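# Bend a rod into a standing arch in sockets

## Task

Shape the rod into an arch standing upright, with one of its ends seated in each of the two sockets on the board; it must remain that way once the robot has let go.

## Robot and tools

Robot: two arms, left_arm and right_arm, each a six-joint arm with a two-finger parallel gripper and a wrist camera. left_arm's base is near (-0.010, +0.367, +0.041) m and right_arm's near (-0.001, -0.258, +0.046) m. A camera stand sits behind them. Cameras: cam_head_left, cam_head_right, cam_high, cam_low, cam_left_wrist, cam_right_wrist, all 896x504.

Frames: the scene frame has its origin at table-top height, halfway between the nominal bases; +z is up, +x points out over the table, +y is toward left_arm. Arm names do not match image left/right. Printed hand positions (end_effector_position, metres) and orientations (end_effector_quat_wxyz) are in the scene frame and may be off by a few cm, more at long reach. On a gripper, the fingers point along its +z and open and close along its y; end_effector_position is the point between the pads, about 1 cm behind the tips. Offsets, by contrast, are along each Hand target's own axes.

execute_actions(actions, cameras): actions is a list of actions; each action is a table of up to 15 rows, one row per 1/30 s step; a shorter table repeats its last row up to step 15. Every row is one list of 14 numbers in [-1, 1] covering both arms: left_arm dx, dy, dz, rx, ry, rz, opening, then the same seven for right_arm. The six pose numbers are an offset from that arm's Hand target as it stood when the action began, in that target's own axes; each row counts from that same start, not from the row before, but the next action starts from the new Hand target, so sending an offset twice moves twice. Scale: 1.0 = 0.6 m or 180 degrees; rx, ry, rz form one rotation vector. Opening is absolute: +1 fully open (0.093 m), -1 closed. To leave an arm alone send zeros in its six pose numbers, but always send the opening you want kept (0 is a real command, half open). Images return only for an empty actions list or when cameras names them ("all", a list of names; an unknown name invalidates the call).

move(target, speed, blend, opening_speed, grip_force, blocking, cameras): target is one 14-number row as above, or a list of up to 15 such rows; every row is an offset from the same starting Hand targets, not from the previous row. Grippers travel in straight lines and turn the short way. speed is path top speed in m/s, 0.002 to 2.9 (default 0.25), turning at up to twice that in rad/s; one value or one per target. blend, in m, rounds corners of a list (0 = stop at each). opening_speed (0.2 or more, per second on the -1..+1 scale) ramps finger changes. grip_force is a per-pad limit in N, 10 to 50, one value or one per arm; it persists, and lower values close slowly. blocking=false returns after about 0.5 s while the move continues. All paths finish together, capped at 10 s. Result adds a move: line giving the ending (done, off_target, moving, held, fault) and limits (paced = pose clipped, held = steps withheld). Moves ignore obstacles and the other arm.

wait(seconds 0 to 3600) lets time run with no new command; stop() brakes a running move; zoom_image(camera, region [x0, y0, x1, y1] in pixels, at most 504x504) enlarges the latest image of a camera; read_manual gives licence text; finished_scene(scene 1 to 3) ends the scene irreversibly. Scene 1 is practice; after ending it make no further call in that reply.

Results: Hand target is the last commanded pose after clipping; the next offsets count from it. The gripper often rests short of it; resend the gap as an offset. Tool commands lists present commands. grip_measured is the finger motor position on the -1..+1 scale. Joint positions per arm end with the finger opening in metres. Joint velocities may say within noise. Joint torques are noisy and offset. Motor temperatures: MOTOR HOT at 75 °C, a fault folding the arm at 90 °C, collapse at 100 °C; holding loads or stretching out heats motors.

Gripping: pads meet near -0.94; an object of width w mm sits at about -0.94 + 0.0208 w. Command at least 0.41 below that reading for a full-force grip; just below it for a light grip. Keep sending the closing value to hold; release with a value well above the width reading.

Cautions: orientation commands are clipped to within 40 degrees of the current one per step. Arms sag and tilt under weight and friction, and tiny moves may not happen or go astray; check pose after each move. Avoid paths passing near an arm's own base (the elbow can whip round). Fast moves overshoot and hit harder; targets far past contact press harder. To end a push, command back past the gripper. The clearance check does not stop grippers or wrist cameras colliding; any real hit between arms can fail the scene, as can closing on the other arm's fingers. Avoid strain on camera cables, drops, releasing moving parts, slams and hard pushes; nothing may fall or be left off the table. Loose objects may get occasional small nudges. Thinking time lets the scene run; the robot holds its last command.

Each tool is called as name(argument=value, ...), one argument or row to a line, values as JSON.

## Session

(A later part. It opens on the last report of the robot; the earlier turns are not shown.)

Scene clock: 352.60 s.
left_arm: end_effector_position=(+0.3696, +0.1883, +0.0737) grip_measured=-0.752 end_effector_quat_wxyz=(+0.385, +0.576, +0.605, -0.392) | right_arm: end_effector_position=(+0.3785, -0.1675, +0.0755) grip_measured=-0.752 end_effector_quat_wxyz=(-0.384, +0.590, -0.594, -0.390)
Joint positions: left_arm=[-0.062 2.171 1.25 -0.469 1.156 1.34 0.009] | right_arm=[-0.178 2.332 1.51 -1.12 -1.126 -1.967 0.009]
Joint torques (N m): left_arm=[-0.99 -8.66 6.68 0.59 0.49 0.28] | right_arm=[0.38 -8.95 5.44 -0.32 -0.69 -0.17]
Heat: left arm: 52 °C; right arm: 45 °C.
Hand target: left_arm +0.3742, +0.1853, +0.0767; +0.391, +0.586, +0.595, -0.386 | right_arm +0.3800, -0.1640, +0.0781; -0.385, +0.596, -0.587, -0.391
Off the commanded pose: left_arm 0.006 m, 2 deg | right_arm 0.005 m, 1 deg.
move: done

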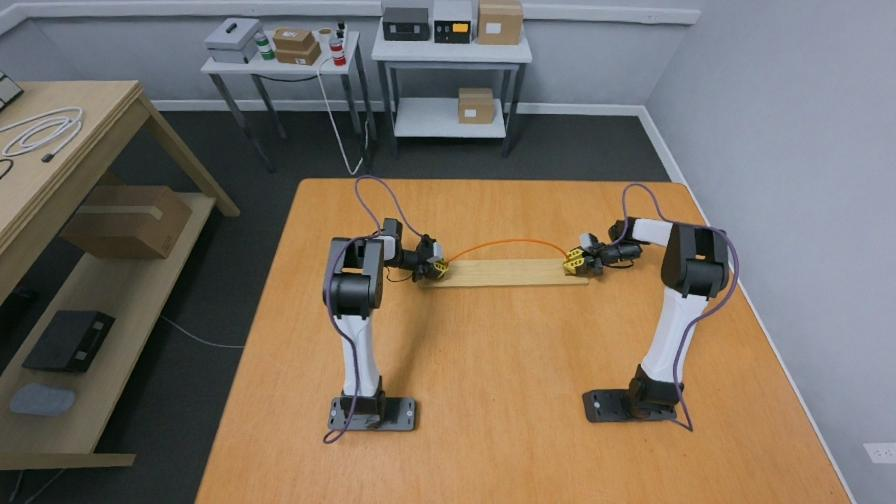

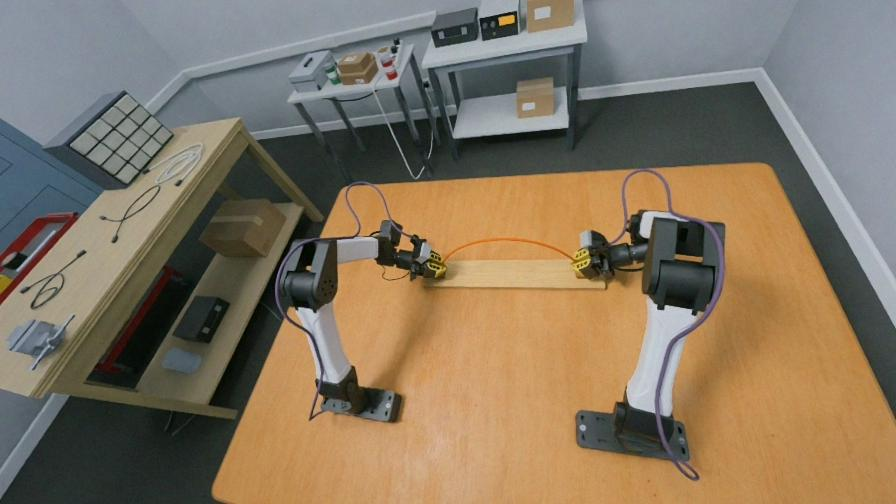

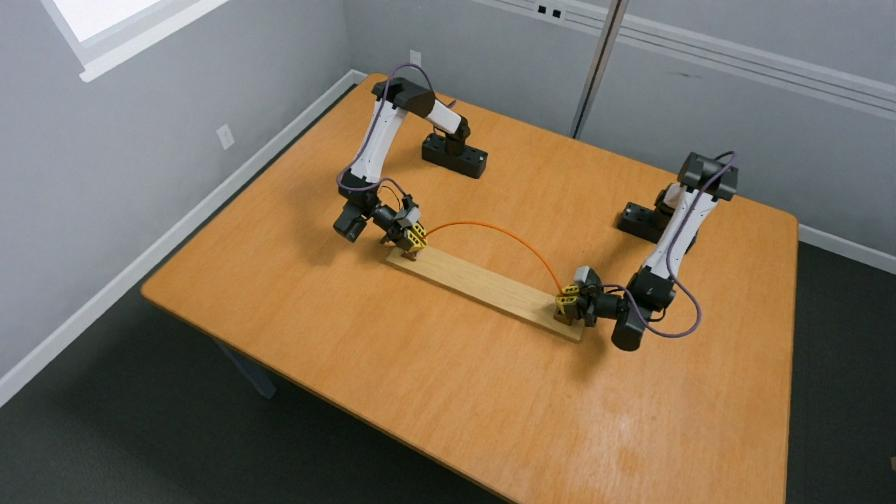

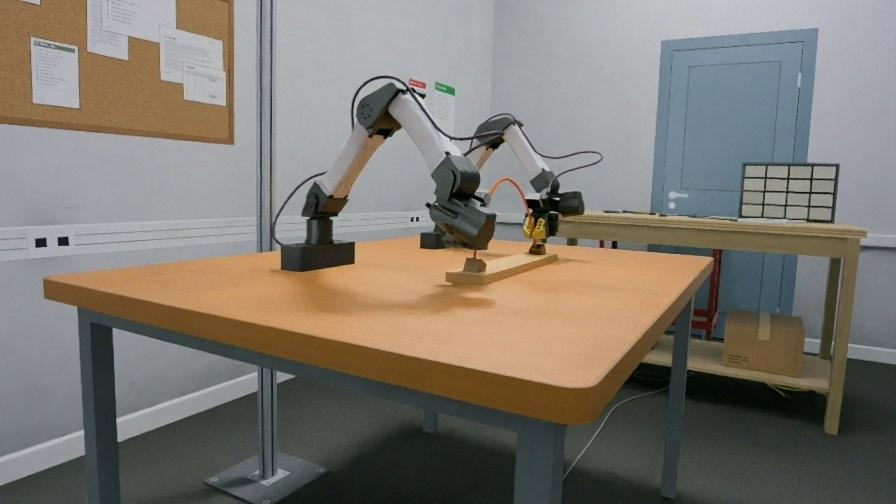

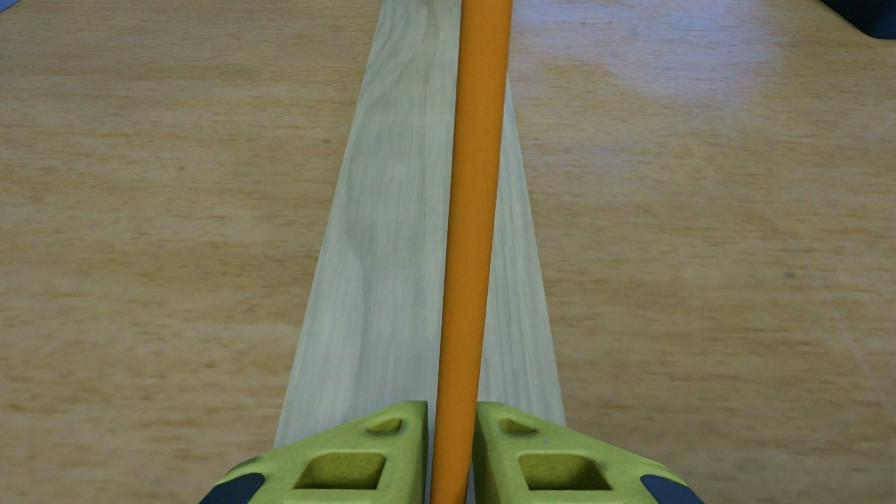

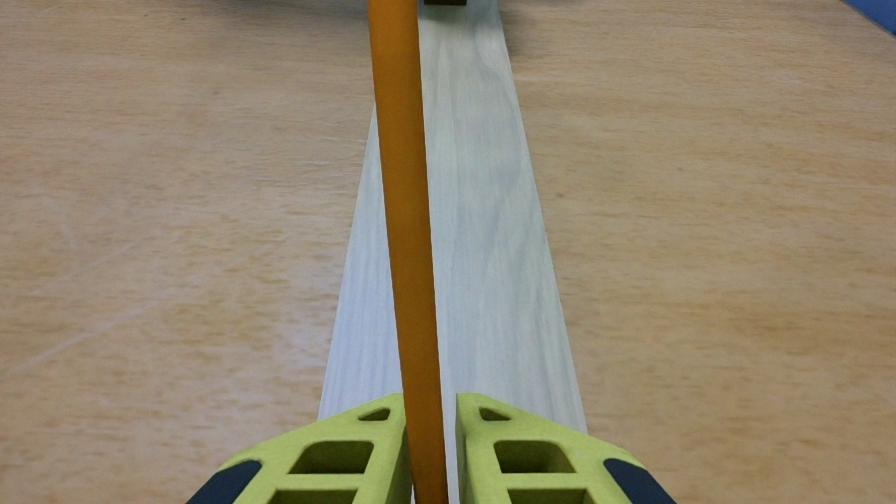

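zoom_image(
  camera="cam_low",
  region=[430, 160, 590, 290],
)

zoom_image(
  camera="cam_low",
  region=[520, 225, 560, 265],
)

zoom_image(
  camera="cam_head_right",
  region=[420, 220, 620, 300],
)

Scaled by 3.150 from the camera's image (finer frame: 1280x720).

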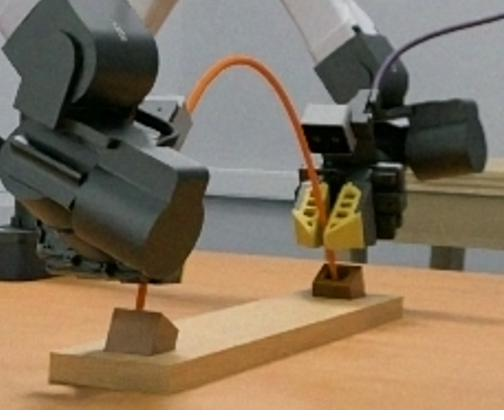

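Scaled by 12.600 from the camera's image (finer frame: 1280x720).

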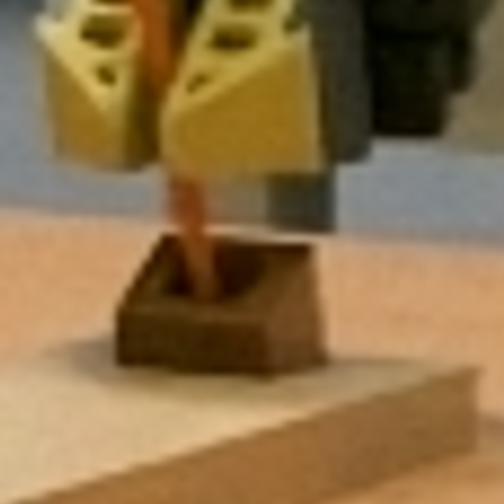

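Scaled by 2.520 from the camera's image (finer frame: 1280x720).

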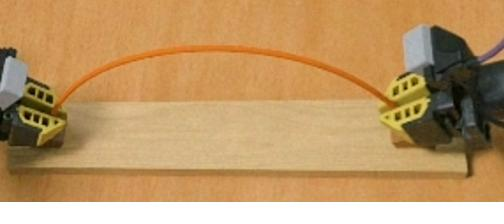

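move(
  target=[0,0.012,0,0,0,0,-0.75,0,-0.01,0,0,0,0,-0.75],
  speed=0.03,
  cameras=["cam_low","cam_head_right","cam_left_wrist","cam_right_wrist"],
)

zoom_image(
  camera="cam_low",
  region=[430, 160, 590, 290],
)

Scene clock: 375.90 s.
left_arm: end_effector_position=(+0.3738, +0.1881, +0.0717) grip_measured=-0.752 end_effector_quat_wxyz=(+0.381, +0.575, +0.607, -0.394) | right_arm: end_effector_position=(+0.3822, -0.1667, +0.0748) grip_measured=-0.752 end_effector_quat_wxyz=(-0.384, +0.593, -0.592, -0.389)
Joint positions: left_arm=[-0.062 2.192 1.28 -0.491 1.155 1.344 0.009] | right_arm=[-0.173 2.344 1.531 -1.124 -1.125 -1.967 0.009]
Joint torques (N m): left_arm=[-0.85 -8.8 7.38 0.61 0.51 0.28] | right_arm=[0.24 -8.62 6.34 -0.38 -0.73 -0.11]
Heat: left arm: 53 °C; right arm: 46 °C.
Hand target: left_arm +0.3814, +0.1854, +0.0767; +0.391, +0.586, +0.595, -0.386 | right_arm +0.3860, -0.1639, +0.0782; -0.385, +0.596, -0.587, -0.391
Off the commanded pose: left_arm 0.010 m, 2 deg | right_arm 0.006 m, 1 deg.
move: done
Images, in order (width x height): cam_head_right 896x504, cam_low 896x504, cam_left_wrist 896x504, cam_right_wrist 896x504.

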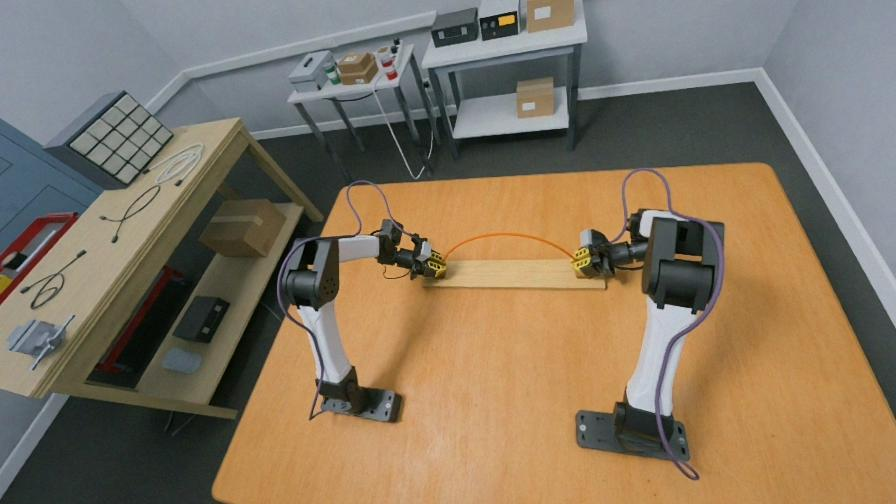

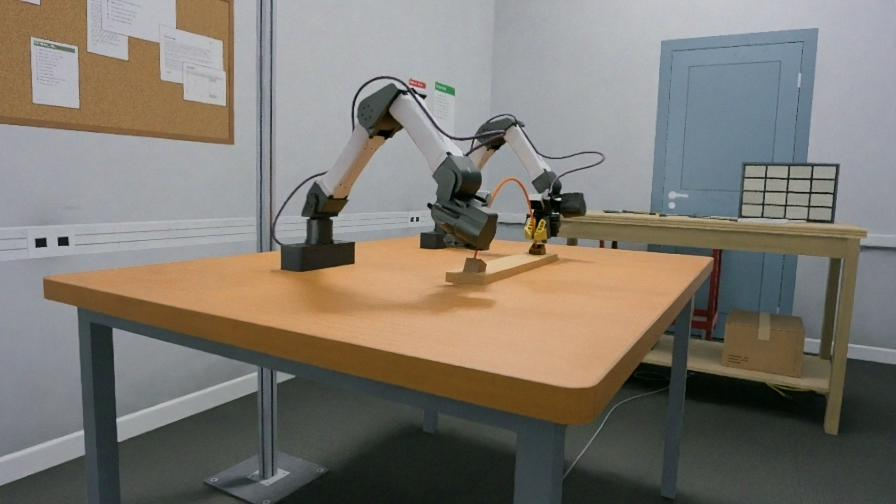

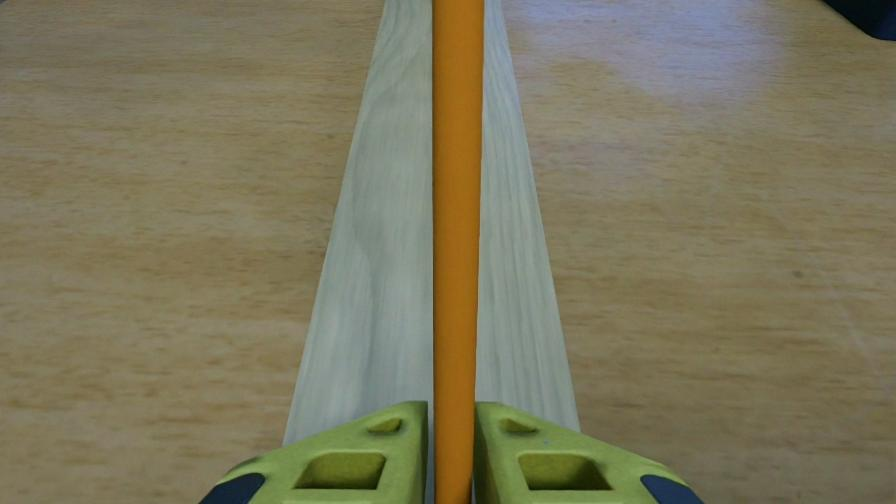

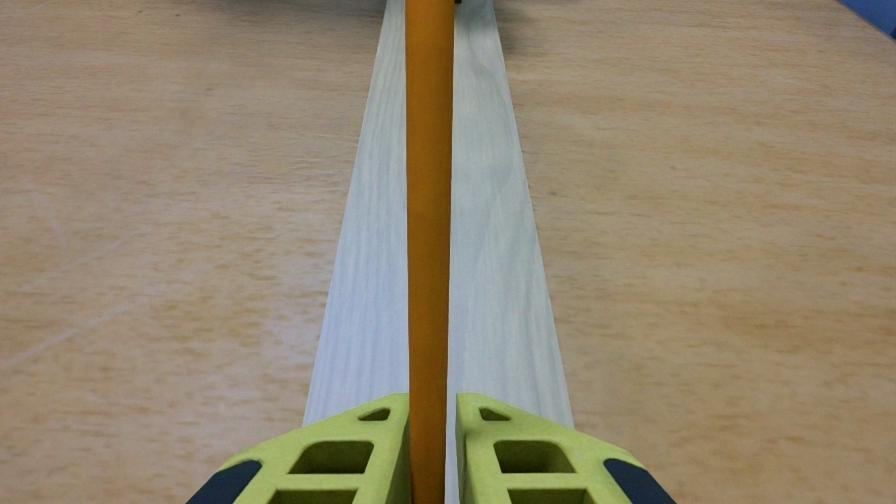

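Scaled by 3.150 from the camera's image (finer frame: 1280x720).

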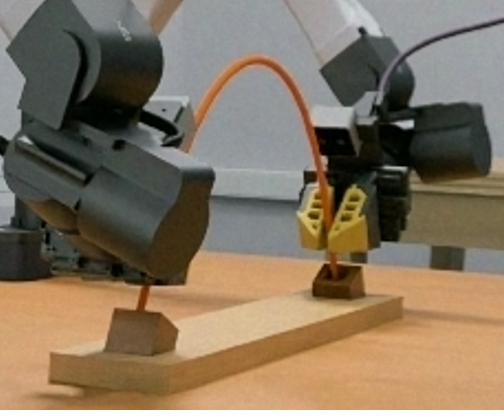

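move(
  target=[0,0.0,0,0,0,0,0.2,0,0.0,0,0,0,0,0.2],
  speed=0.03,
  opening_speed=0.25,
  cameras=["cam_low","cam_head_right","cam_left_wrist","cam_right_wrist"],
)

zoom_image(
  camera="cam_low",
  region=[430, 160, 590, 290],
)

Scene clock: 385.57 s.
left_arm: end_effector_position=(+0.3737, +0.1881, +0.0716) grip_measured=+0.198 end_effector_quat_wxyz=(+0.381, +0.575, +0.607, -0.394) | right_arm: end_effector_position=(+0.3822, -0.1667, +0.0748) grip_measured=+0.198 end_effector_quat_wxyz=(-0.384, +0.593, -0.592, -0.389)
Joint positions: left_arm=[-0.062 2.192 1.28 -0.492 1.155 1.344 0.055] | right_arm=[-0.173 2.344 1.531 -1.124 -1.125 -1.967 0.055]
Joint torques (N m): left_arm=[-0.84 -8.81 7.38 0.6 0.51 0.28] | right_arm=[0.24 -8.61 6.32 -0.4 -0.74 -0.11]
Heat: left arm: 53 °C; right arm: 46 °C.
Hand target: left_arm +0.3814, +0.1854, +0.0767; +0.391, +0.586, +0.595, -0.386 | right_arm +0.3860, -0.1639, +0.0782; -0.385, +0.596, -0.587, -0.391
Off the commanded pose: left_arm 0.010 m, 2 deg | right_arm 0.006 m, 1 deg.
move: done
Images, in order (width x height): cam_head_right 896x504, cam_low 896x504, cam_left_wrist 896x504, cam_right_wrist 896x504.

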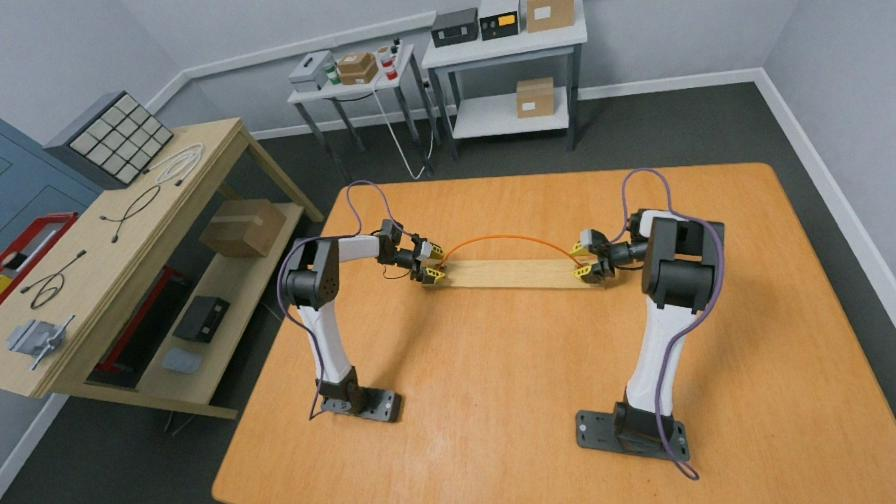

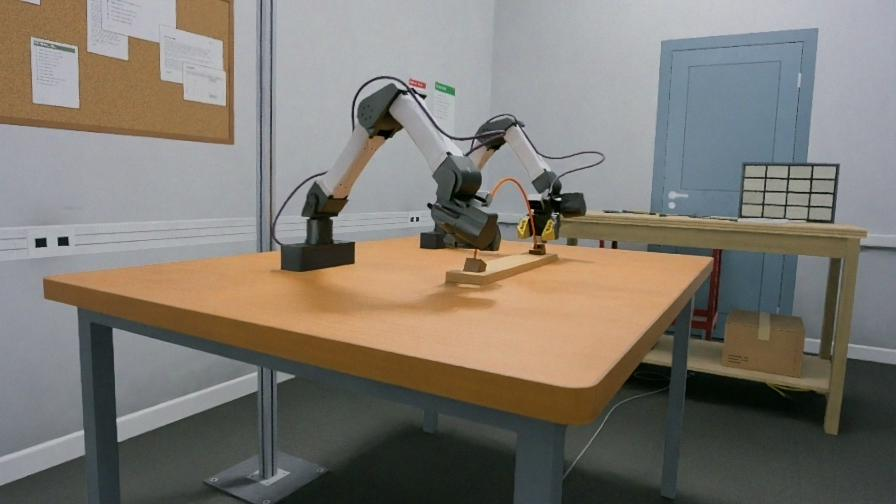

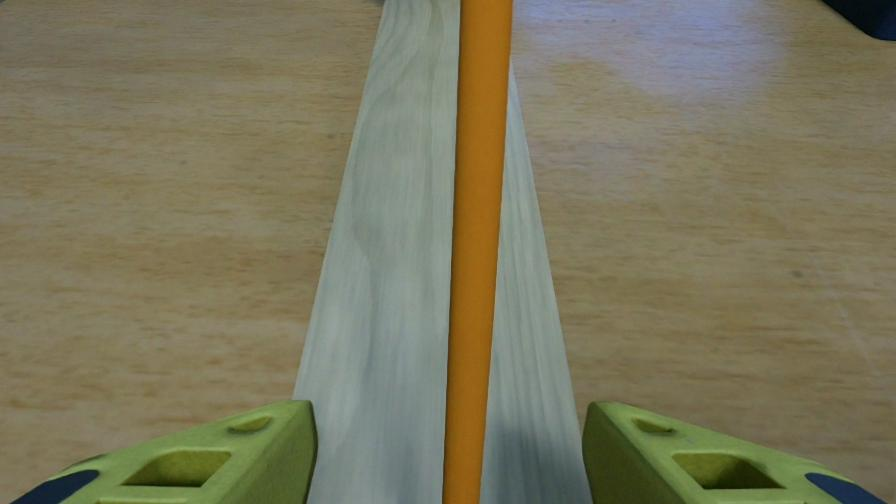

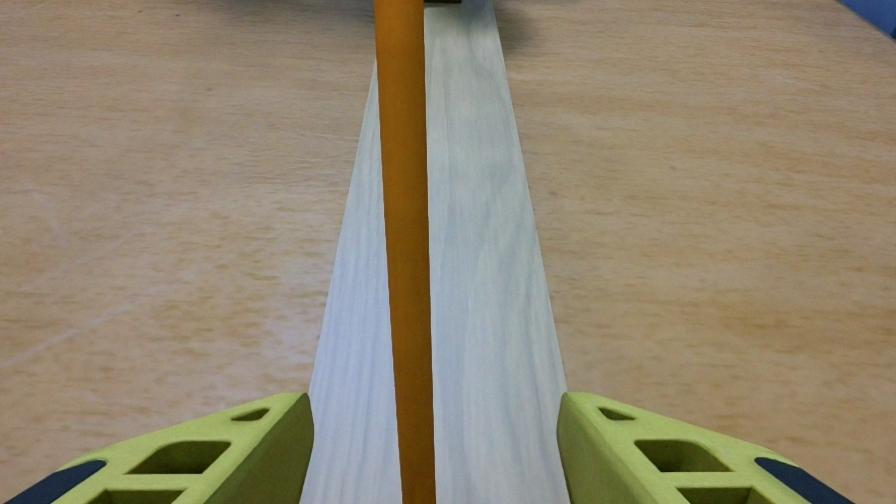

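Scaled by 3.150 from the camera's image (finer frame: 1280x720).

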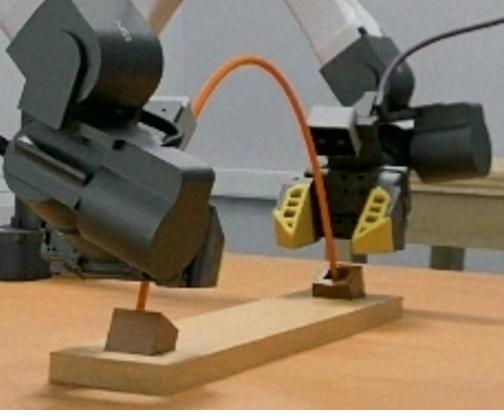

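move(
  target=[0,0.0,-0.2,0,0,0,0.6,0,0.0,-0.2,0,0,0,0.6],
  speed=0.15,
  cameras=["all"],
)

zoom_image(
  camera="cam_low",
  region=[430, 160, 590, 290],
)

zoom_image(
  camera="cam_high",
  region=[370, 180, 620, 345],
)

Scene clock: 393.60 s.
left_arm: end_effector_position=(+0.3748, +0.2958, +0.1197) grip_measured=+0.598 end_effector_quat_wxyz=(+0.385, +0.577, +0.604, -0.393) | right_arm: end_effector_position=(+0.3834, -0.2721, +0.1083) grip_measured=+0.598 end_effector_quat_wxyz=(+0.357, -0.550, +0.663, +0.360)
Joint positions: left_arm=[0.217 2.282 1.632 -1.357 1.118 2.016 0.074] | right_arm=[-0.42 2.355 1.742 -1.473 -0.979 -2.073 0.074]
Joint torques (N m): left_arm=[-0.64 -9.21 7.19 -0.55 0.47 0.28] | right_arm=[-0.4 -12 6.52 -0.74 -0.61 -0.19]
Heat: left arm: 52 °C; right arm: 46 °C.
Hand target: left_arm +0.3799, +0.2955, +0.1242; +0.391, +0.586, +0.595, -0.386 | right_arm +0.3877, -0.2740, +0.1261; +0.385, -0.596, +0.587, +0.390
Off the commanded pose: left_arm 0.007 m, 2 deg | right_arm 0.018 m, 11 deg.
joint sent to its limit (right arm) — joint 6 (wrist roll), lower limit. The joint targets are off in orientation, not in position.
move: off_target (right_arm)

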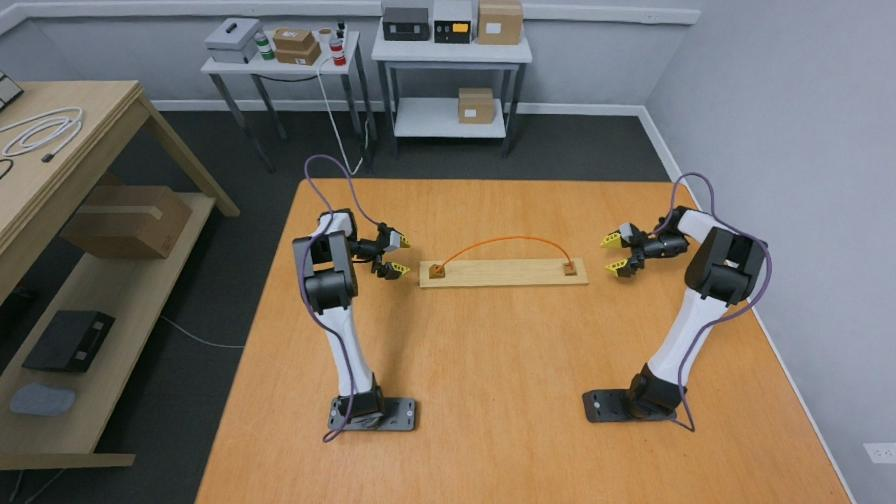

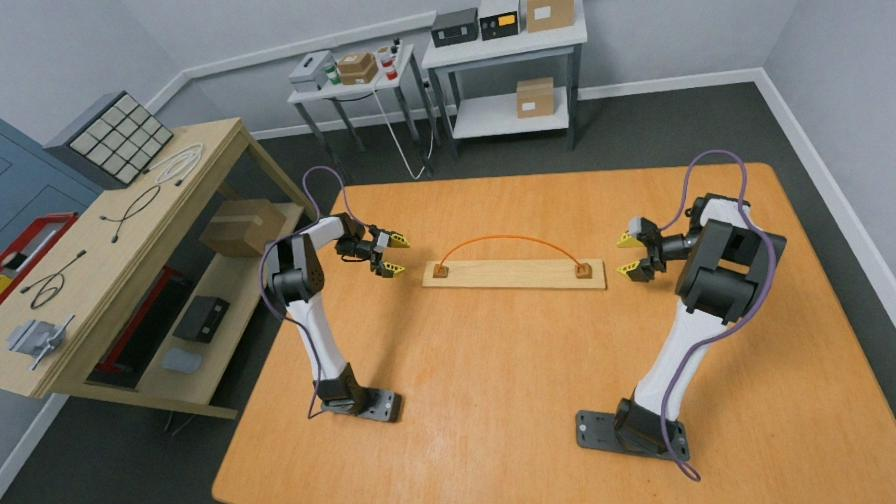

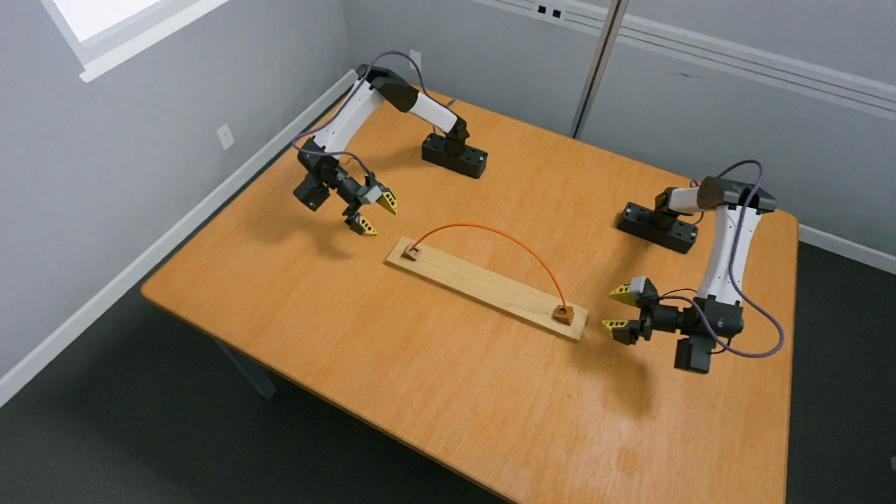

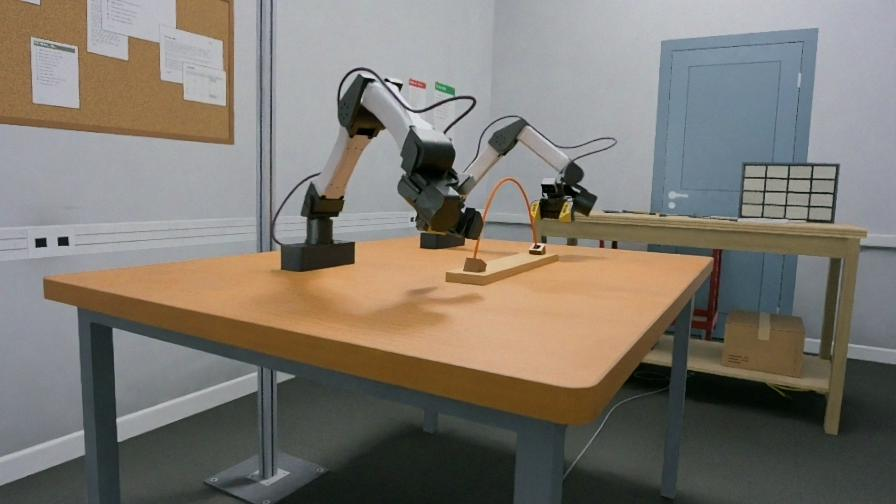

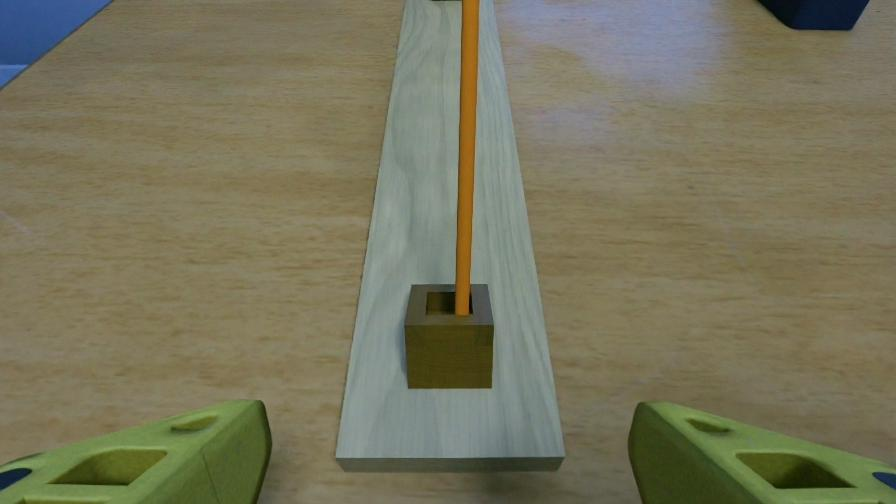

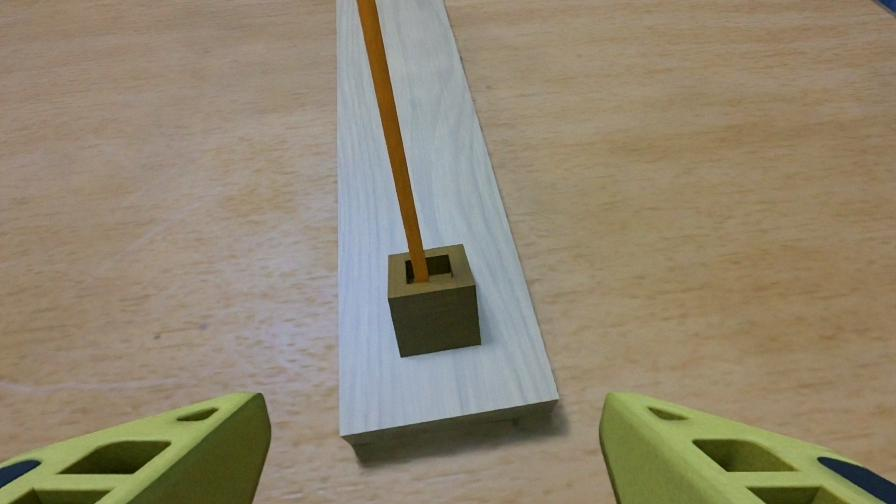

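Scaled by 3.150 from the camera's image (finer frame: 1280x720).

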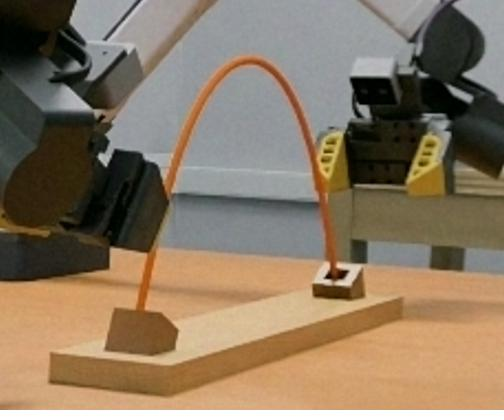

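Scaled by 2.016 from the camera's image (finer frame: 1280x720).

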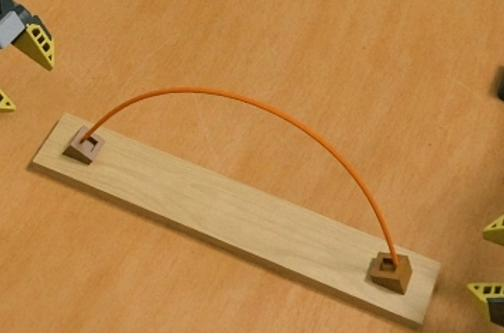

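finished_scene(
  scene=1,
)

The scene is finished: the task was done.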